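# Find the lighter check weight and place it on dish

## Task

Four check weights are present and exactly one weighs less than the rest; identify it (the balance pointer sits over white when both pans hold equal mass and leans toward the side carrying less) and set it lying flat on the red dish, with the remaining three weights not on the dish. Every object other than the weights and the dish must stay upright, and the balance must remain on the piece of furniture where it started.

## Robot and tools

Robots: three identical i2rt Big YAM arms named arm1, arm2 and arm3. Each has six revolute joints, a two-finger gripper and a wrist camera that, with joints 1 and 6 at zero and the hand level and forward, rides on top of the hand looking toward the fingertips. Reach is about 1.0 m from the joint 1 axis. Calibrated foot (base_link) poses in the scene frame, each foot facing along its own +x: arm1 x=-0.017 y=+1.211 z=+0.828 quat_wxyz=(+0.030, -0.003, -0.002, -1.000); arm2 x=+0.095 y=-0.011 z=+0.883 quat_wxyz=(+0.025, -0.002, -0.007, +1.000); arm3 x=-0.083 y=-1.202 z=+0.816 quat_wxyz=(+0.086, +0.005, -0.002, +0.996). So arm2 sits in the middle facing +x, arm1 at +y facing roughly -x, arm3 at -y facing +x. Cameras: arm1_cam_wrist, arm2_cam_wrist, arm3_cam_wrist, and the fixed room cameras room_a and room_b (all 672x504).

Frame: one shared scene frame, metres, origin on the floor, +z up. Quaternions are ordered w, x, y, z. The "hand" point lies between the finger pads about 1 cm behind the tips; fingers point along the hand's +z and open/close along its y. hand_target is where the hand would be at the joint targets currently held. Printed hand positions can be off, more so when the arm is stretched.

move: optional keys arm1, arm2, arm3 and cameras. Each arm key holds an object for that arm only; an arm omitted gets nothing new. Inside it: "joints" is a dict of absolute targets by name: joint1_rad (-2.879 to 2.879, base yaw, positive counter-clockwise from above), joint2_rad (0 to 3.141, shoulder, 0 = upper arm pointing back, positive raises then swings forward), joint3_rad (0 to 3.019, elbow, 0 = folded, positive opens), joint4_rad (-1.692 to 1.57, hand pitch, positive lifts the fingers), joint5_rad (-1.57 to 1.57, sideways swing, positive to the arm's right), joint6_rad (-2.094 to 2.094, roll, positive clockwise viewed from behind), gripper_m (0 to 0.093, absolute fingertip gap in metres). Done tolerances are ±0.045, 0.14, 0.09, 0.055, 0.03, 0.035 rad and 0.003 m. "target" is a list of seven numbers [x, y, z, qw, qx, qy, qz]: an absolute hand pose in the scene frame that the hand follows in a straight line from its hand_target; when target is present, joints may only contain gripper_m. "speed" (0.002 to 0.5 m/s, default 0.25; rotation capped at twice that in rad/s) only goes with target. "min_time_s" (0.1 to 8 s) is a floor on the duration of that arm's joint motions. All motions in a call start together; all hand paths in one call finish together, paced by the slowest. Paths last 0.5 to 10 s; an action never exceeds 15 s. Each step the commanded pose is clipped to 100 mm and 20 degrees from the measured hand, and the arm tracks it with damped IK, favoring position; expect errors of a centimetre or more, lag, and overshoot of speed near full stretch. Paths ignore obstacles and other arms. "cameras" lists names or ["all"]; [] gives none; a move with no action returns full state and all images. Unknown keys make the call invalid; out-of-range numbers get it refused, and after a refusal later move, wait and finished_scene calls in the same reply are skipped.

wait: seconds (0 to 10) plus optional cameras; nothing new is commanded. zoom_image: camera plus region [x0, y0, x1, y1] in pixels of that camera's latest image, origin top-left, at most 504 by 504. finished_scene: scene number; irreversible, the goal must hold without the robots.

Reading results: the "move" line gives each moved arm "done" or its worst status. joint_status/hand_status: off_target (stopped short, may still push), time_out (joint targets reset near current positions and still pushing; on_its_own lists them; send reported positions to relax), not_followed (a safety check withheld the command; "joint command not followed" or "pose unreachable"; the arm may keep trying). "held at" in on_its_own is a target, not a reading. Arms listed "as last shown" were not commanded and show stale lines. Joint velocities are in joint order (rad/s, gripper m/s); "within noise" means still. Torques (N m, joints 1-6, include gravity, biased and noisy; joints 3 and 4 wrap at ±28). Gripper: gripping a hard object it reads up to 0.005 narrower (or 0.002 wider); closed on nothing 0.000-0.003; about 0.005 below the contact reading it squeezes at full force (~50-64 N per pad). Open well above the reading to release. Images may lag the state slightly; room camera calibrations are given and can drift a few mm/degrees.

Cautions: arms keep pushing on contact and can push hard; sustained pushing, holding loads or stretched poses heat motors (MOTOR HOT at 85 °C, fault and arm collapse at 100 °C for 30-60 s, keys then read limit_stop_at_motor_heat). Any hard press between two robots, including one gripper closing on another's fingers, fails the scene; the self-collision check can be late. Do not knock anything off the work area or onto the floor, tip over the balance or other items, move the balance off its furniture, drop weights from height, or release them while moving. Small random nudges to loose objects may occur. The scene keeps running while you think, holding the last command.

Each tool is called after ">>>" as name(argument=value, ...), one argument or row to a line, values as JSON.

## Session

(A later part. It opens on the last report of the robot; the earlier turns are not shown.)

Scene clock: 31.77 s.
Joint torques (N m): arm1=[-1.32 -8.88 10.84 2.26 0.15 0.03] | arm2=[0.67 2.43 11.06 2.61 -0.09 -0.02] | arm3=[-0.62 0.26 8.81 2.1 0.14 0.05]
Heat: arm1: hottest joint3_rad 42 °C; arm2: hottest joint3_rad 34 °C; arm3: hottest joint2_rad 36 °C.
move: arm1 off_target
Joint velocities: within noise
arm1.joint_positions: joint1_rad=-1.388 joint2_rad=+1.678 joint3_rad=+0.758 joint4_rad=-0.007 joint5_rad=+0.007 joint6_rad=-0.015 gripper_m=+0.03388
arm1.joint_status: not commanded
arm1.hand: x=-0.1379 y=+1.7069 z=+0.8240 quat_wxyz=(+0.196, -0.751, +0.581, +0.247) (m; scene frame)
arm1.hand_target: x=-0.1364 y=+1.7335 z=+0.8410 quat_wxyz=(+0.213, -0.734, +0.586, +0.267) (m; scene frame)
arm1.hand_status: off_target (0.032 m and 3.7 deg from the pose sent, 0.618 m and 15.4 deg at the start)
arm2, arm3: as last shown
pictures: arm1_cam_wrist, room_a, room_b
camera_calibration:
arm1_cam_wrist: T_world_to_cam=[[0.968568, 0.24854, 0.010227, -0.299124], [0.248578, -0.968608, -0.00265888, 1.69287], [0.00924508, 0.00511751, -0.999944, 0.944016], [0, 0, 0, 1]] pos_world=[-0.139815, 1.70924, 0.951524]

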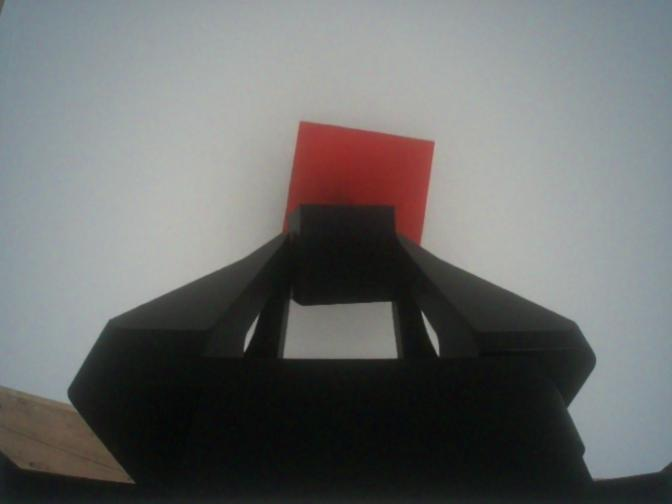

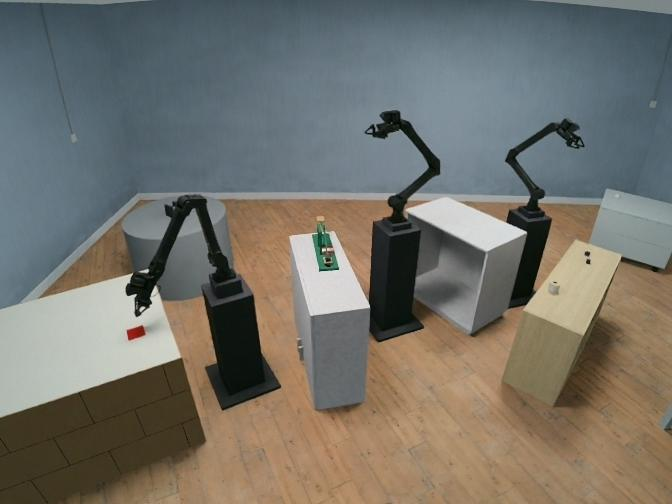

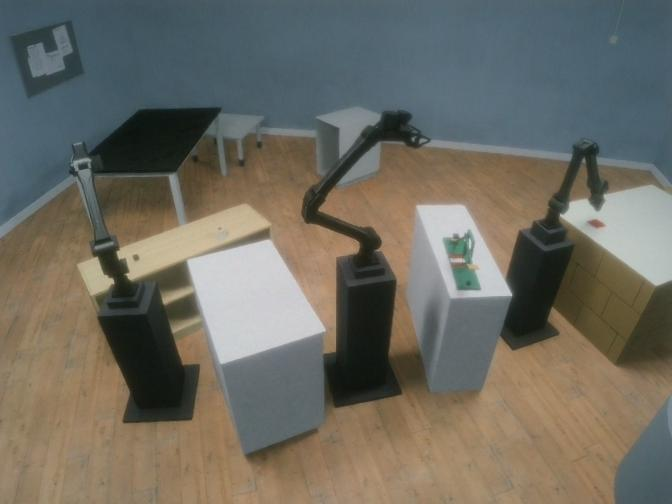

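>>> move(
  arm1={"target":[-0.135,1.773,0.795,-0.2134,0.7344,-0.5862,-0.2672],"speed":0.15},
  cameras=["arm1_cam_wrist","room_a","room_b"],
)

>>> zoom_image(
  camera="room_a",
  region=[90, 270, 190, 350],
)

>>> zoom_image(
  camera="room_b",
  region=[560, 180, 630, 250],
)

Scene clock: 33.70 s.
Joint torques (N m): arm1=[-1.2 -10.29 9.8 2.19 -0.06 -0.11] | arm2=[0.73 2.55 11.1 2.58 -0.1 -0.01] | arm3=[-0.67 0.32 8.81 2.07 0.14 0.05]
Heat: arm1: hottest joint3_rad 42 °C; arm2: hottest joint3_rad 35 °C; arm3: hottest joint2_rad 36 °C.
move: arm1 off_target
Joint velocities: within noise
arm1.joint_positions: joint1_rad=-1.413 joint2_rad=+1.856 joint3_rad=+0.852 joint4_rad=+0.078 joint5_rad=-0.002 joint6_rad=-0.015 gripper_m=+0.03388
arm1.joint_status: not commanded
arm1.hand: x=-0.1356 y=+1.7461 z=+0.7809 quat_wxyz=(+0.196, -0.744, +0.589, +0.247) (m; scene frame)
arm1.hand_target: x=-0.1346 y=+1.7717 z=+0.7960 quat_wxyz=(+0.214, -0.734, +0.586, +0.267) (m; scene frame)
arm1.hand_status: off_target (0.030 m and 3.3 deg from the pose sent, 0.072 m and 3.7 deg at the start)
arm2, arm3: as last shown
pictures: arm1_cam_wrist, room_a, room_b
camera_calibration:
arm1_cam_wrist: T_world_to_cam=[[0.973248, 0.229739, 0.00298131, -0.271442], [0.229751, -0.973241, -0.00416857, 1.73673], [0.00194384, 0.00474201, -0.999987, 0.900489], [0, 0, 0, 1]] pos_world=[-0.136584, 1.74834, 0.908526]

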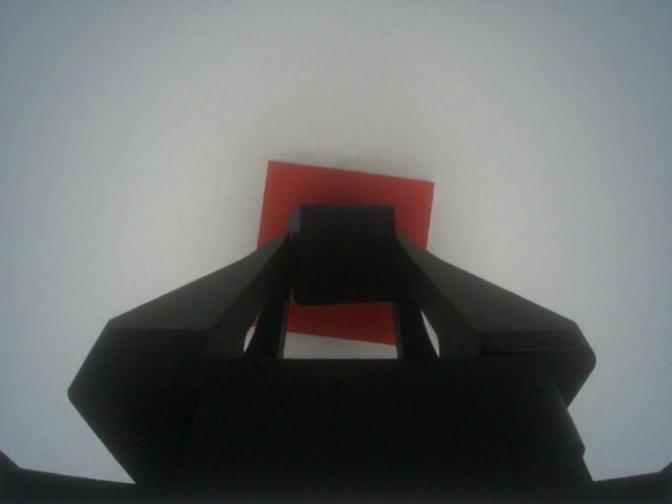

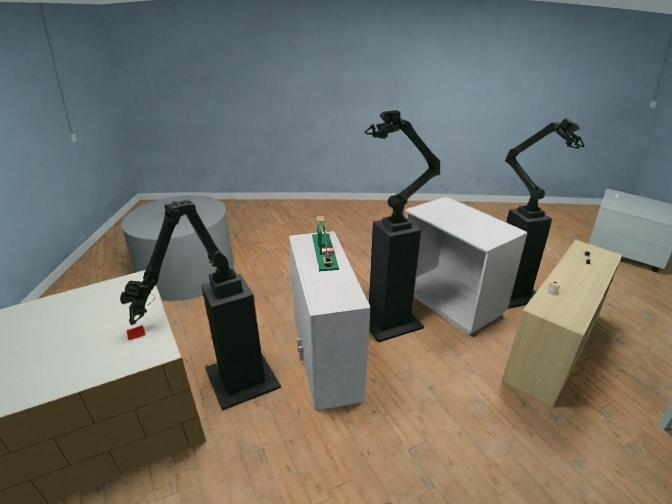

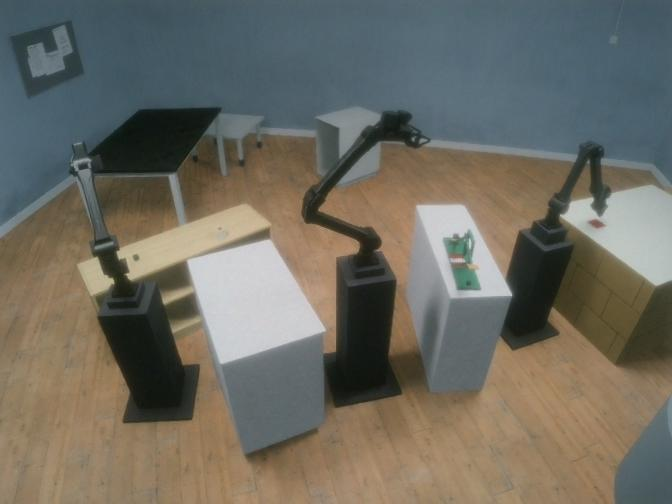

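Scaled by 5.040 from the camera's 672x504 image, which has a finer 960x720 frame.

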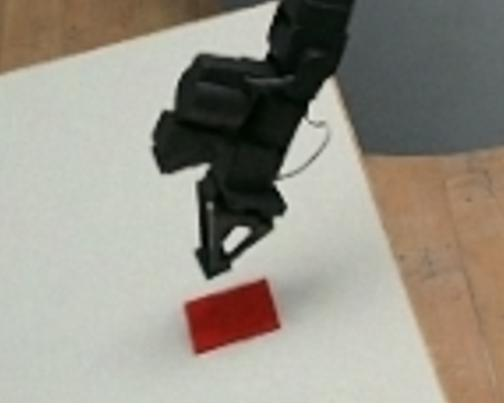

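Scaled by 7.200 from the camera's 672x504 image, which has a finer 960x720 frame.

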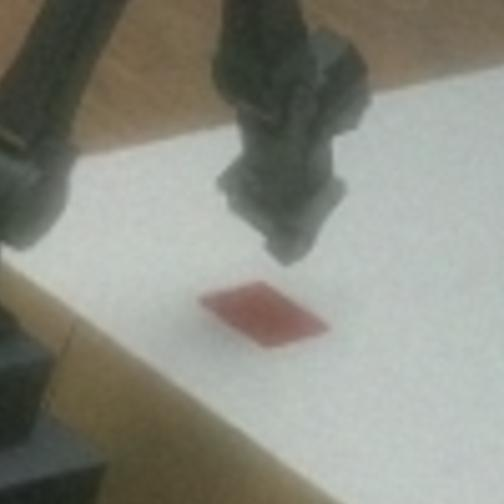

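>>> move(
  arm1={"target":[-0.134,1.763,0.763,-0.2134,0.7344,-0.5862,-0.2672],"speed":0.12},
  cameras=["arm1_cam_wrist","room_a","room_b"],
)

>>> zoom_image(
  camera="room_a",
  region=[100, 290, 170, 350],
)

>>> zoom_image(
  camera="room_b",
  region=[570, 190, 630, 240],
)

Scene clock: 35.40 s.
Joint torques (N m): arm1=[-1.03 -10.81 6.9 2.4 -0.01 -0.13] | arm2=[0.73 2.26 11.06 2.63 -0.09 -0.02] | arm3=[-0.56 0.32 8.81 2.07 0.14 0.05]
Heat: arm1: hottest joint3_rad 43 °C; arm2: hottest joint3_rad 35 °C; arm3: hottest joint2_rad 36 °C.
move: arm1 off_target
Joint velocities: within noise
arm1.joint_positions: joint1_rad=-1.413 joint2_rad=+1.927 joint3_rad=+0.852 joint4_rad=+0.175 joint5_rad=-0.002 joint6_rad=-0.015 gripper_m=+0.03388
arm1.joint_status: not commanded
arm1.hand: x=-0.1370 y=+1.7516 z=+0.7580 quat_wxyz=(+0.204, -0.741, +0.586, +0.257) (m; scene frame)
arm1.hand_target: x=-0.1340 y=+1.7628 z=+0.7633 quat_wxyz=(+0.214, -0.734, +0.586, +0.267) (m; scene frame)
arm1.hand_status: off_target (0.013 m and 1.8 deg from the pose sent, 0.025 m and 3.3 deg at the start)
arm2, arm3: as last shown
pictures: arm1_cam_wrist, room_a, room_b
camera_calibration:
arm1_cam_wrist: T_world_to_cam=[[0.973298, 0.22952, 0.00333105, -0.271162], [0.229514, -0.972828, -0.0304978, 1.76164], [-0.00375933, 0.030448, -0.999529, 0.83131], [0, 0, 0, 1]] pos_world=[-0.137273, 1.75069, 0.885548]

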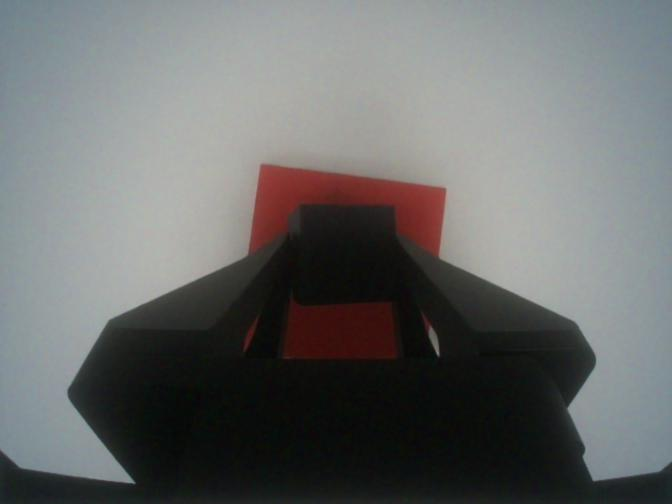

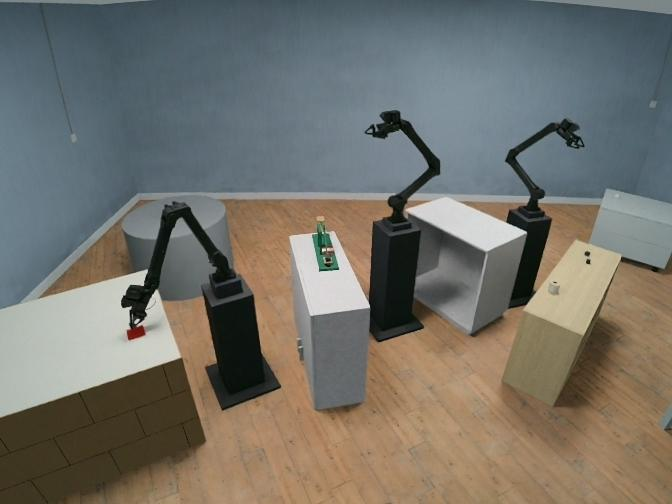

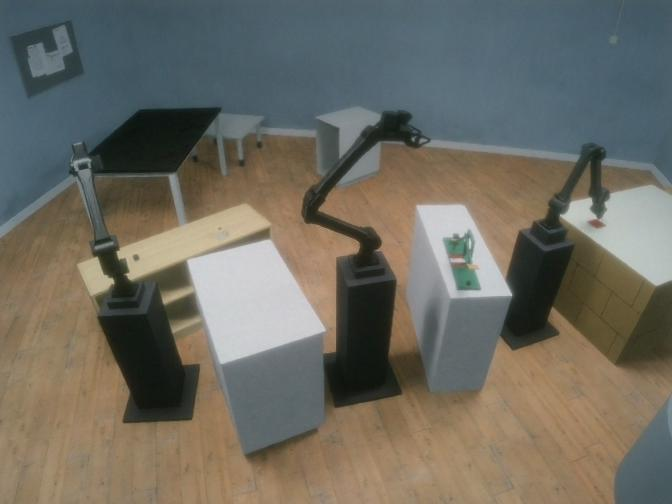

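Scaled by 7.200 from the camera's 672x504 image, which has a finer 960x720 frame.

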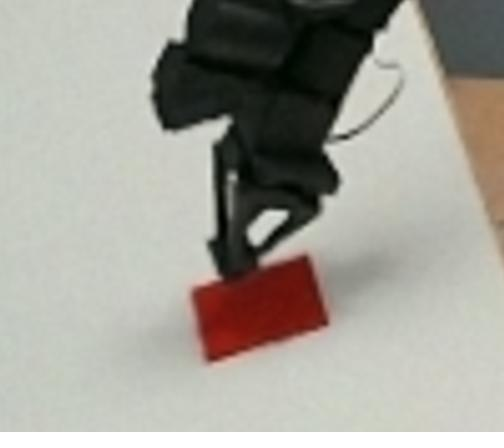

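Scaled by 8.400 from the camera's 672x504 image, which has a finer 960x720 frame.

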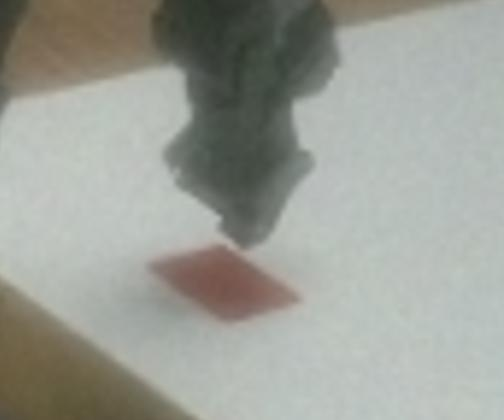

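>>> move(
  arm1={"target":[-0.134,1.760,0.748,-0.2134,0.7344,-0.5862,-0.2672],"speed":0.05},
  cameras=["arm1_cam_wrist","room_a","room_b"],
)

>>> zoom_image(
  camera="room_a",
  region=[100, 290, 170, 350],
)

>>> zoom_image(
  camera="room_b",
  region=[570, 190, 630, 240],
)

Scene clock: 40.13 s.
Joint torques (N m): arm1=[-0.85 -10.7 6.11 2.32 -0.02 -0.12] | arm2=[0.85 2.26 11.06 2.58 -0.1 -0.02] | arm3=[-0.62 0.5 8.84 2.1 0.14 0.05]
Heat: arm1: hottest joint3_rad 42 °C; arm2: hottest joint3_rad 35 °C; arm3: hottest joint2_rad 36 °C.
move: arm1 done
Joint velocities: within noise
arm1.joint_positions: joint1_rad=-1.413 joint2_rad=+1.961 joint3_rad=+0.852 joint4_rad=+0.219 joint5_rad=-0.002 joint6_rad=-0.015 gripper_m=+0.03388
arm1.joint_status: not commanded
arm1.hand: x=-0.1374 y=+1.7529 z=+0.7464 quat_wxyz=(+0.206, -0.739, +0.586, +0.260) (m; scene frame)
arm1.hand_target: x=-0.1341 y=+1.7600 z=+0.7483 quat_wxyz=(+0.214, -0.734, +0.586, +0.267) (m; scene frame)
arm1.hand_status: done (0.008 m and 1.3 deg from the pose sent, 0.013 m and 1.8 deg at the start)
arm2, arm3: as last shown
pictures: arm1_cam_wrist, room_a, room_b
camera_calibration:
arm1_cam_wrist: T_world_to_cam=[[0.97333, 0.229386, 0.00342167, -0.270888], [0.229339, -0.97254, -0.0396218, 1.76883], [-0.00576097, 0.0393498, -0.999209, 0.80358], [0, 0, 0, 1]] pos_world=[-0.137369, 1.75078, 0.873956]

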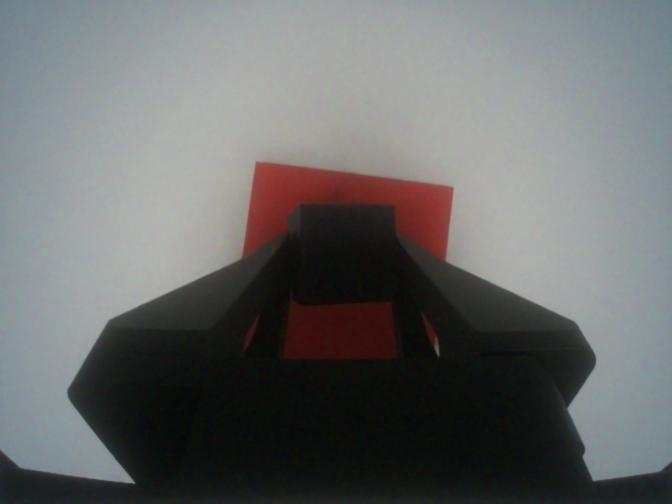

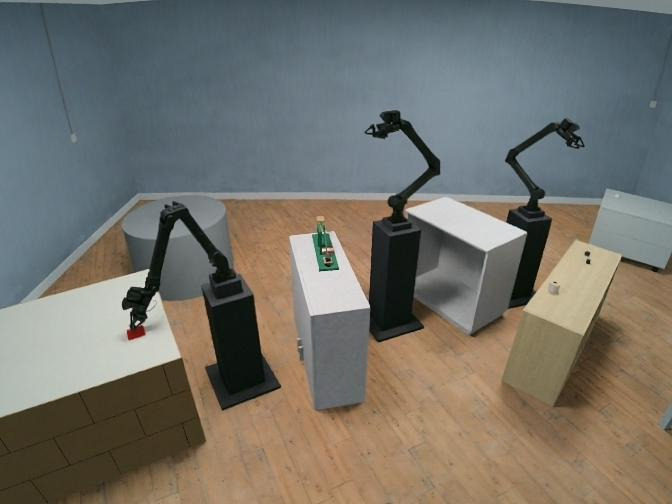

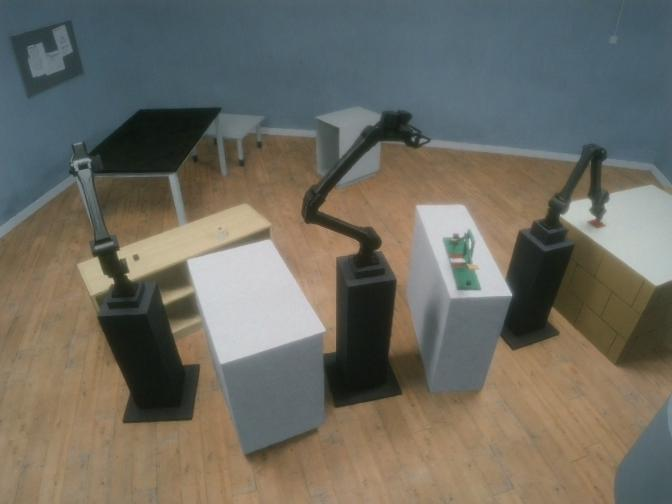

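Scaled by 7.200 from the camera's 672x504 image, which has a finer 960x720 frame.

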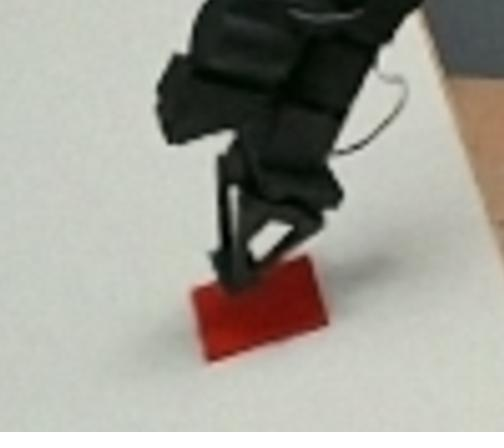

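Scaled by 8.400 from the camera's 672x504 image, which has a finer 960x720 frame.

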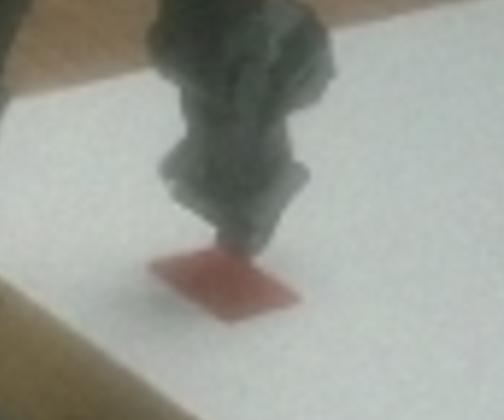

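>>> move(
  arm1={"target":[-0.134,1.756,0.735,-0.2134,0.7344,-0.5862,-0.2672],"speed":0.05},
  cameras=["arm1_cam_wrist","room_a","room_b"],
)

>>> zoom_image(
  camera="room_a",
  region=[100, 290, 170, 350],
)

>>> zoom_image(
  camera="room_b",
  region=[570, 190, 630, 240],
)

Scene clock: 42.23 s.
Joint torques (N m): arm1=[-1.2 -10.29 5.68 2.36 0.06 -0.08] | arm2=[0.73 2.37 11.07 2.56 -0.1 -0.01] | arm3=[-0.67 0.38 8.79 2.09 0.14 0.06]
Heat: arm1: hottest joint3_rad 42 °C; arm2: hottest joint3_rad 36 °C; arm3: hottest joint2_rad 36 °C.
move: arm1 done
Joint velocities: within noise
arm1.joint_positions: joint1_rad=-1.413 joint2_rad=+1.992 joint3_rad=+0.844 joint4_rad=+0.258 joint5_rad=-0.002 joint6_rad=-0.015 gripper_m=+0.03388
arm1.joint_status: not commanded
arm1.hand: x=-0.1367 y=+1.7493 z=+0.7335 quat_wxyz=(+0.206, -0.739, +0.586, +0.260) (m; scene frame)
arm1.hand_target: x=-0.1340 y=+1.7559 z=+0.7351 quat_wxyz=(+0.213, -0.735, +0.586, +0.267) (m; scene frame)
arm1.hand_status: done (0.007 m and 1.3 deg from the pose sent, 0.012 m and 1.3 deg at the start)
arm2, arm3: as last shown
pictures: arm1_cam_wrist, room_a, room_b
camera_calibration:
arm1_cam_wrist: T_world_to_cam=[[0.97333, 0.229386, 0.00342167, -0.2707], [0.229339, -0.97254, -0.0396218, 1.76466], [-0.00576097, 0.0393498, -0.999209, 0.790836], [0, 0, 0, 1]] pos_world=[-0.136669, 1.74718, 0.861056]

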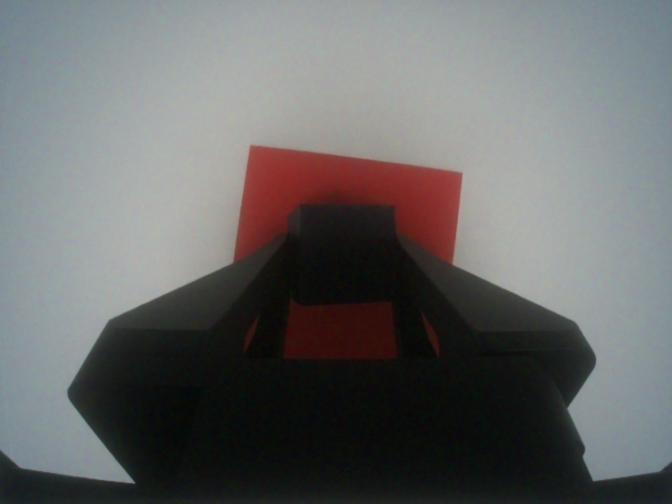

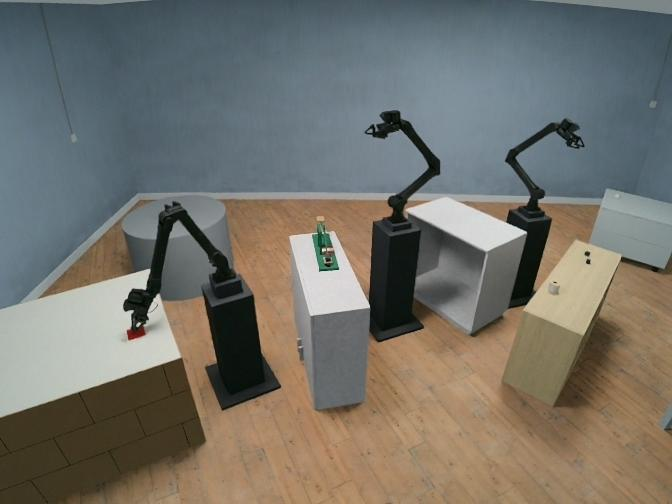

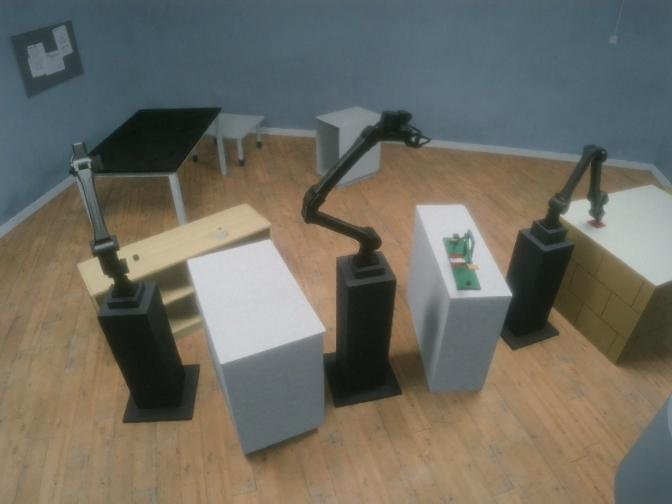

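Scaled by 7.200 from the camera's 672x504 image, which has a finer 960x720 frame.

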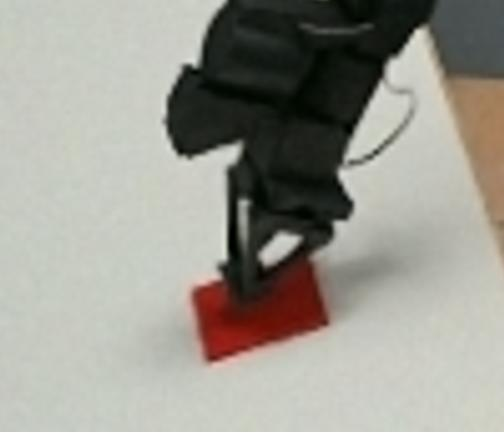

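Scaled by 8.400 from the camera's 672x504 image, which has a finer 960x720 frame.

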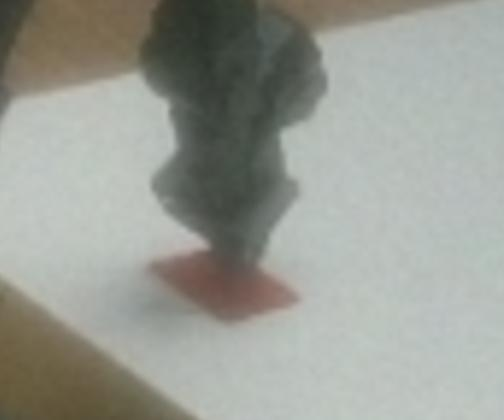

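>>> move(
  arm1={"target":[-0.134,1.756,0.727,-0.2134,0.7344,-0.5862,-0.2672],"speed":0.04},
)

>>> move(
  arm1={"target":[-0.134,1.756,0.721,-0.2134,0.7344,-0.5862,-0.2672],"speed":0.04},
  cameras=["arm1_cam_wrist","room_a","room_b"],
)

>>> zoom_image(
  camera="room_a",
  region=[100, 290, 170, 350],
)

>>> zoom_image(
  camera="room_b",
  region=[570, 190, 630, 240],
)

Scene clock: 43.53 s.
Joint torques (N m): arm1=[-0.85 -11.28 5.83 2.19 0.11 -0.08] | arm2=[0.73 2.55 11.06 2.62 -0.09 0] | arm3=[-0.62 0.38 8.8 2.09 0.14 0.05]
Heat: arm1: hottest joint3_rad 42 °C; arm2: hottest joint3_rad 36 °C; arm3: hottest joint3_rad 37 °C.
move: arm1 done
Joint velocities: within noise
arm1.joint_positions: joint1_rad=-1.413 joint2_rad=+2.013 joint3_rad=+0.844 joint4_rad=+0.278 joint5_rad=-0.002 joint6_rad=-0.015 gripper_m=+0.03388
arm1.joint_status: not commanded
arm1.hand: x=-0.1366 y=+1.7483 z=+0.7254 quat_wxyz=(+0.206, -0.740, +0.586, +0.260) (m; scene frame)
arm1.hand_target: x=-0.1340 y=+1.7559 z=+0.7272 quat_wxyz=(+0.213, -0.735, +0.586, +0.267) (m; scene frame)
arm1.hand_status: done (0.008 m and 1.3 deg from the pose sent, 0.010 m and 1.3 deg at the start)
arm2, arm3: as last shown
pictures: none

Scene clock: 44.50 s.
Joint torques (N m): arm1=[-1.49 -10.46 5.81 2.35 0.05 -0.1] | arm2=[0.5 2.67 11.1 2.58 -0.1 0] | arm3=[-0.5 0.32 8.81 2.09 0.14 0.06]
Heat: arm1: hottest joint3_rad 42 °C; arm2: hottest joint3_rad 36 °C; arm3: hottest joint3_rad 37 °C.
move: arm1 done
Joint velocities: within noise
arm1.joint_positions: joint1_rad=-1.413 joint2_rad=+2.022 joint3_rad=+0.844 joint4_rad=+0.294 joint5_rad=-0.002 joint6_rad=-0.015 gripper_m=+0.03388
arm1.joint_status: not commanded
arm1.hand: x=-0.1368 y=+1.7493 z=+0.7233 quat_wxyz=(+0.208, -0.739, +0.585, +0.263) (m; scene frame)
arm1.hand_target: x=-0.1340 y=+1.7559 z=+0.7212 quat_wxyz=(+0.214, -0.734, +0.586, +0.267) (m; scene frame)
arm1.hand_status: done (0.008 m and 0.9 deg from the pose sent, 0.009 m and 1.3 deg at the start)
arm2.joint_positions: joint1_rad=-1.488 joint2_rad=+0.585 joint3_rad=+1.357 joint4_rad=-0.915 joint5_rad=+0.001 joint6_rad=+0.009 gripper_m=+0.09010
arm2.joint_status: not commanded
arm2.hand: x=+0.0851 y=+0.2424 z=+1.5141 quat_wxyz=(-0.459, +0.538, -0.524, -0.475) (m; scene frame)
arm2.hand_target: x=+0.0880 y=+0.2373 z=+1.5291 quat_wxyz=(-0.473, +0.529, -0.516, -0.480) (m; scene frame)
arm2.hand_status: not commanded
arm3.joint_positions: joint1_rad=+0.394 joint2_rad=+0.649 joint3_rad=+1.390 joint4_rad=-1.161 joint5_rad=-0.003 joint6_rad=-0.009 gripper_m=+0.09396
arm3.joint_status: not commanded
arm3.hand: x=-0.3407 y=-1.2641 z=+1.3885 quat_wxyz=(+0.056, +0.831, +0.099, -0.545) (m; scene frame)
arm3.hand_target: x=-0.3373 y=-1.2647 z=+1.3998 quat_wxyz=(+0.061, +0.824, +0.096, -0.554) (m; scene frame)
arm3.hand_status: not commanded
pictures: arm1_cam_wrist, room_a, room_b
camera_calibration:
arm1_cam_wrist: T_world_to_cam=[[0.973342, 0.229333, 0.00350767, -0.270581], [0.229251, -0.972295, -0.0456699, 1.76825], [-0.00706312, 0.0452565, -0.99895, 0.769964], [0, 0, 0, 1]] pos_world=[-0.136566, 1.74646, 0.850861]

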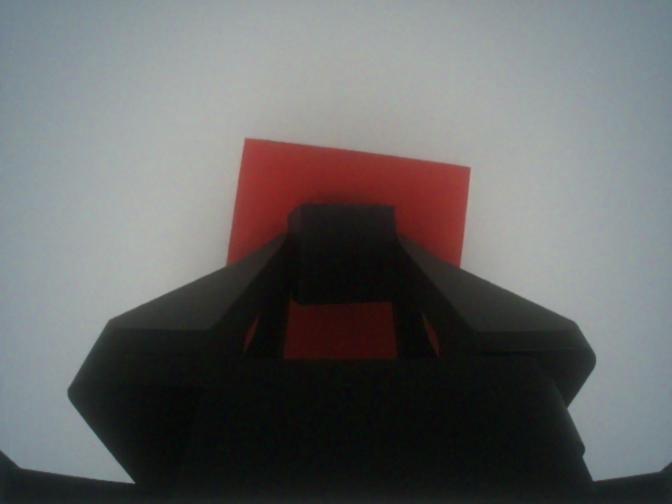

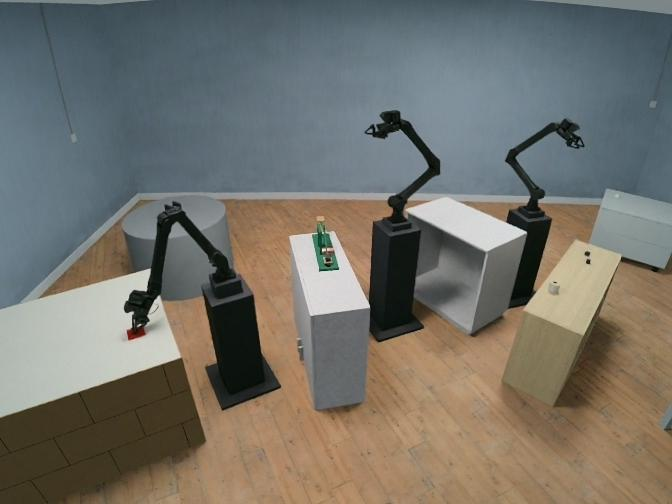

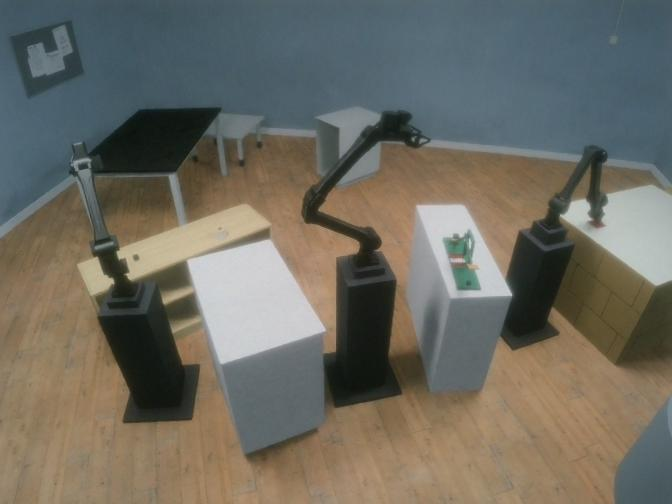

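Scaled by 7.200 from the camera's 672x504 image, which has a finer 960x720 frame.

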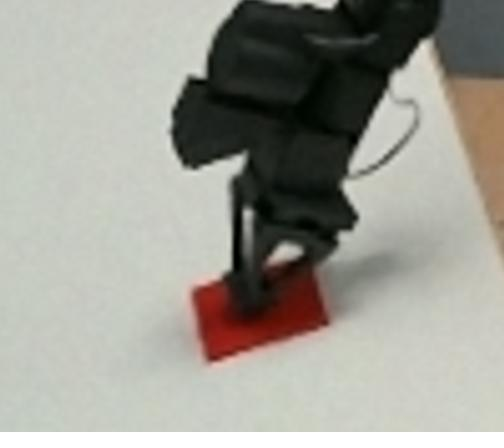

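Scaled by 8.400 from the camera's 672x504 image, which has a finer 960x720 frame.

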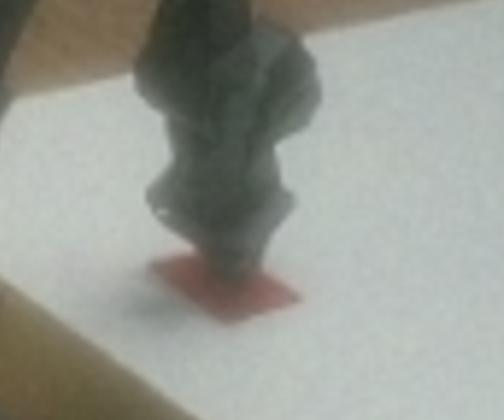

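>>> move(
  arm1={"target":[-0.134,1.754,0.714,-0.2134,0.7344,-0.5862,-0.2672],"speed":0.04},
  cameras=["arm1_cam_wrist","room_a"],
)

>>> zoom_image(
  camera="room_a",
  region=[100, 290, 170, 350],
)

Scene clock: 45.70 s.
Joint torques (N m): arm1=[-0.91 -9.88 5.44 2.11 0.08 -0.1] | arm2=[0.85 2.37 11.11 2.61 -0.11 -0.02] | arm3=[-0.62 0.5 8.79 2.07 0.14 0.06]
Heat: arm1: hottest joint3_rad 42 °C; arm2: hottest joint3_rad 36 °C; arm3: hottest joint3_rad 37 °C.
move: arm1 done
Joint velocities: within noise
arm1.joint_positions: joint1_rad=-1.413 joint2_rad=+2.029 joint3_rad=+0.844 joint4_rad=+0.316 joint5_rad=-0.002 joint6_rad=-0.015 gripper_m=+0.03388
arm1.joint_status: not commanded
arm1.hand: x=-0.1374 y=+1.7518 z=+0.7230 quat_wxyz=(+0.213, -0.737, +0.583, +0.268) (m; scene frame)
arm1.hand_target: x=-0.1341 y=+1.7539 z=+0.7143 quat_wxyz=(+0.214, -0.734, +0.586, +0.267) (m; scene frame)
arm1.hand_status: done (0.010 m and 0.4 deg from the pose sent, 0.011 m and 1.0 deg at the start)
arm2, arm3: as last shown
pictures: arm1_cam_wrist, room_a
camera_calibration:
arm1_cam_wrist: T_world_to_cam=[[0.973371, 0.229205, 0.00370719, -0.270488], [0.229001, -0.971517, -0.0609407, 1.78052], [-0.0103663, 0.0601669, -0.998135, 0.742449], [0, 0, 0, 1]] pos_world=[-0.13676, 1.74713, 0.850573]

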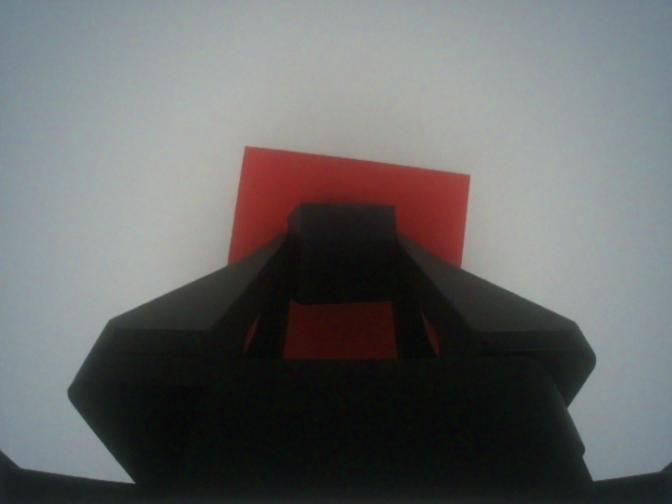

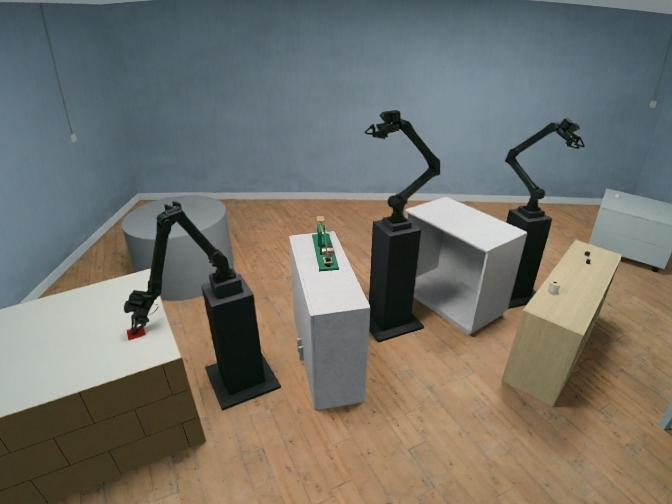

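Scaled by 7.200 from the camera's 672x504 image, which has a finer 960x720 frame.

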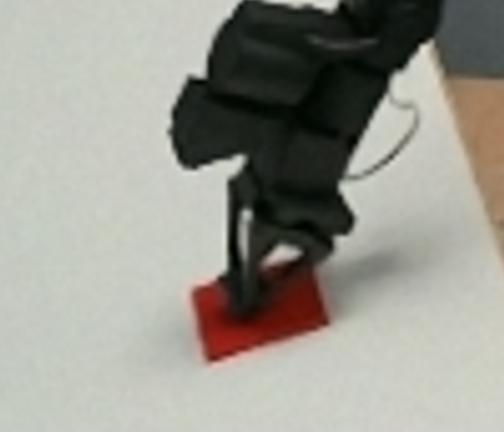

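>>> move(
  arm1={"target":[-0.134,1.756,0.721,-0.2134,0.7344,-0.5862,-0.2672],"speed":0.04},
)

>>> move(
  arm1={"joints":{"gripper_m":0.065}},
  cameras=["arm1_cam_wrist"],
)

Scene clock: 46.80 s.
Joint torques (N m): arm1=[-1.03 -10.75 5.79 1.37 0.05 -0.09] | arm2=[0.67 2.55 11.08 2.61 -0.11 -0.02] | arm3=[-0.5 0.44 8.79 2.09 0.15 0.05]
Heat: arm1: hottest joint3_rad 42 °C; arm2: hottest joint3_rad 36 °C; arm3: hottest joint3_rad 37 °C.
move: arm1 done
Joint velocities: within noise
arm1.joint_positions: joint1_rad=-1.413 joint2_rad=+2.029 joint3_rad=+0.844 joint4_rad=+0.316 joint5_rad=-0.002 joint6_rad=-0.015 gripper_m=+0.03388
arm1.joint_status: not commanded
arm1.hand: x=-0.1374 y=+1.7518 z=+0.7230 quat_wxyz=(+0.213, -0.737, +0.583, +0.268) (m; scene frame)
arm1.hand_target: x=-0.1341 y=+1.7560 z=+0.7212 quat_wxyz=(+0.214, -0.734, +0.586, +0.267) (m; scene frame)
arm1.hand_status: done (0.006 m and 0.4 deg from the pose sent, 0.006 m and 0.4 deg at the start)
arm2, arm3: as last shown
pictures: none

Scene clock: 47.43 s.
Joint torques (N m): arm1=[-0.38 -10.75 5.79 1.33 0.05 -0.1] | arm2=[0.62 2.26 11.06 2.65 -0.11 0] | arm3=[-0.62 0.38 8.81 2.09 0.14 0.06]
Heat: arm1: hottest joint3_rad 41 °C; arm2: hottest joint3_rad 36 °C; arm3: hottest joint3_rad 37 °C.
move: arm1 done
Joint velocities: within noise
arm1.joint_positions: joint1_rad=-1.413 joint2_rad=+2.029 joint3_rad=+0.844 joint4_rad=+0.316 joint5_rad=-0.002 joint6_rad=-0.015 gripper_m=+0.06484
arm1.joint_status: all done
arm1.hand: x=-0.1374 y=+1.7518 z=+0.7230 quat_wxyz=(+0.213, -0.737, +0.583, +0.268) (m; scene frame)
arm1.hand_target: x=-0.1341 y=+1.7560 z=+0.7212 quat_wxyz=(+0.214, -0.734, +0.586, +0.267) (m; scene frame)
arm1.hand_status: not commanded
arm2, arm3: as last shown
pictures: arm1_cam_wrist
camera_calibration:
arm1_cam_wrist: T_world_to_cam=[[0.973371, 0.229205, 0.00370719, -0.270488], [0.229001, -0.971517, -0.0609407, 1.78052], [-0.0103663, 0.0601669, -0.998135, 0.742449], [0, 0, 0, 1]] pos_world=[-0.13676, 1.74713, 0.850573]

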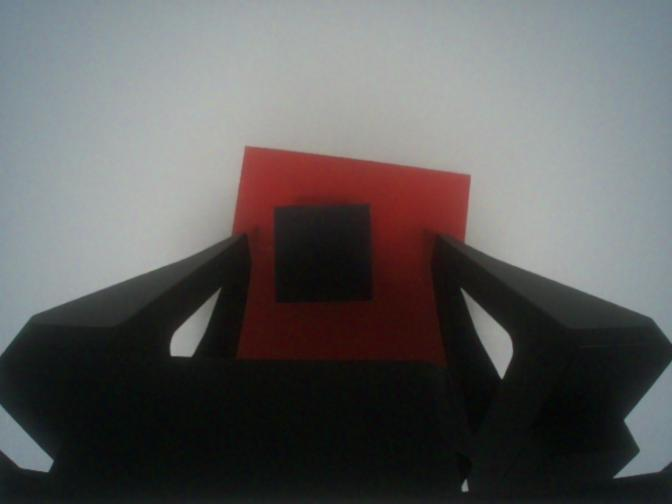

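>>> move(
  arm1={"target":[-0.115,1.66,0.85,-0.2134,0.7344,-0.5862,-0.2672],"speed":0.15},
  cameras=["arm1_cam_wrist","room_a","room_b"],
)

>>> zoom_image(
  camera="room_a",
  region=[100, 290, 170, 350],
)

>>> zoom_image(
  camera="room_b",
  region=[410, 180, 630, 300],
)

Scene clock: 49.57 s.
Joint torques (N m): arm1=[-0.21 -9.17 7.32 1.24 0.16 -0.04] | arm2=[0.79 2.26 11.12 2.63 -0.1 0] | arm3=[-0.62 0.38 8.8 2.07 0.14 0.05]
Heat: arm1: hottest joint3_rad 41 °C; arm2: hottest joint3_rad 36 °C; arm3: hottest joint3_rad 37 °C.
move: arm1 done
Joint velocities: within noise
arm1.joint_positions: joint1_rad=-1.413 joint2_rad=+1.521 joint3_rad=+0.592 joint4_rad=+0.042 joint5_rad=-0.001 joint6_rad=-0.015 gripper_m=+0.06493
arm1.joint_status: not commanded
arm1.hand: x=-0.1151 y=+1.6570 z=+0.8408 quat_wxyz=(+0.208, -0.739, +0.585, +0.261) (m; scene frame)
arm1.hand_target: x=-0.1151 y=+1.6600 z=+0.8499 quat_wxyz=(+0.213, -0.735, +0.586, +0.267) (m; scene frame)
arm1.hand_status: done (0.010 m and 1.0 deg from the pose sent, 0.158 m and 0.4 deg at the start)
arm2, arm3: as last shown
pictures: arm1_cam_wrist, room_a, room_b
camera_calibration:
arm1_cam_wrist: T_world_to_cam=[[0.973544, 0.22845, 0.0046777, -0.270371], [0.228435, -0.97259, -0.0434236, 1.67748], [-0.00537063, 0.0433434, -0.999046, 0.895106], [0, 0, 0, 1]] pos_world=[-0.115169, 1.65447, 0.968359]

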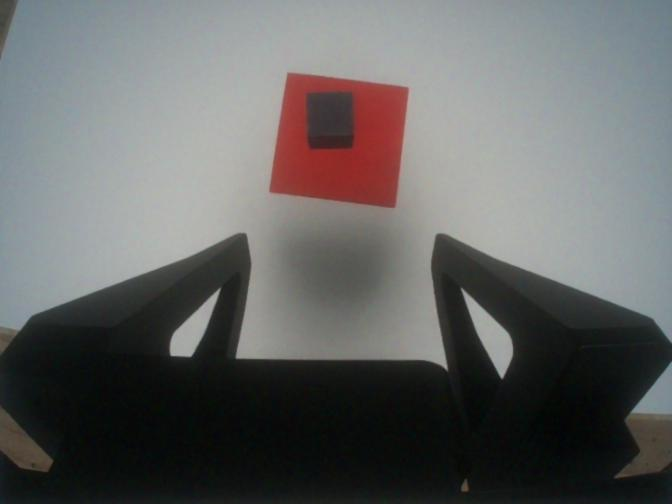

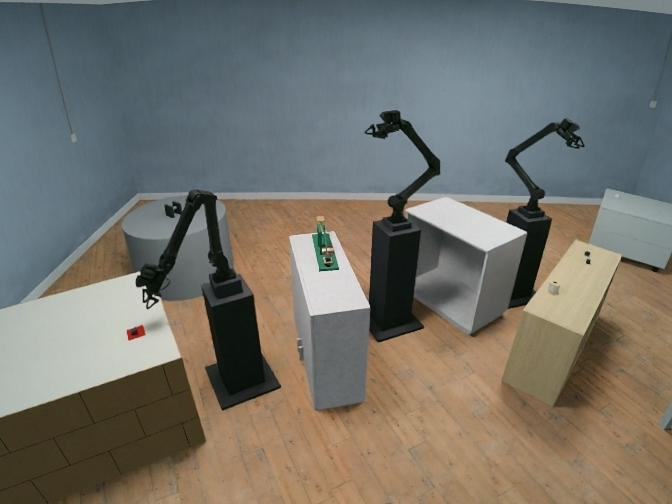

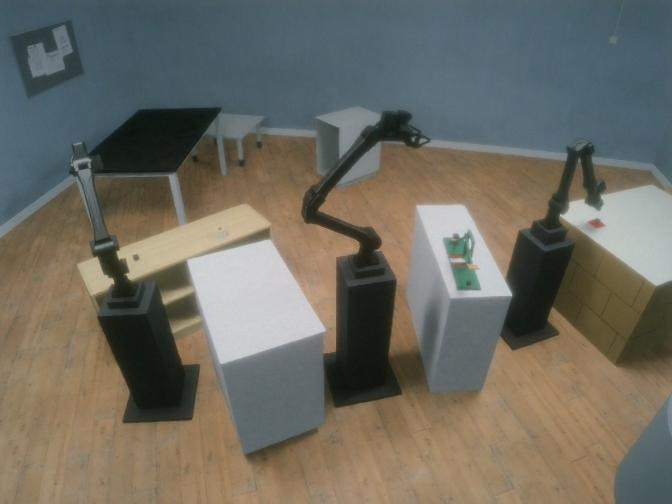

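Scaled by 7.200 from the camera's 672x504 image, which has a finer 960x720 frame.

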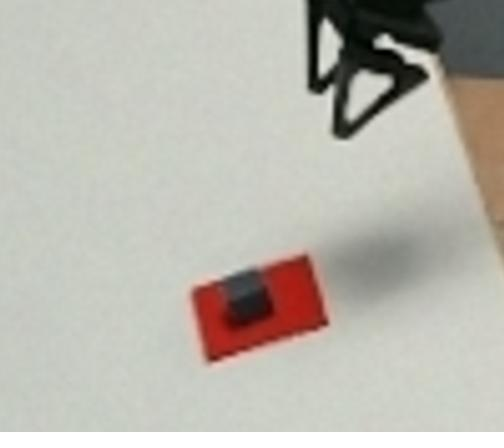

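Scaled by 2.291 from the camera's 672x504 image, which has a finer 960x720 frame.

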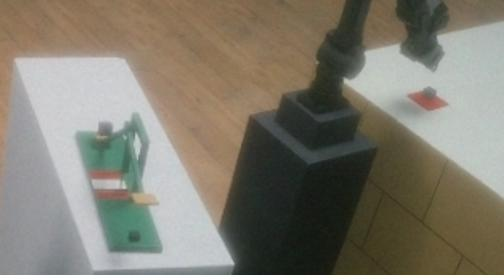

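Flat and fully on the dish.

>>> finished_scene(
  scene=1,
)

The scene is finished: the task was done.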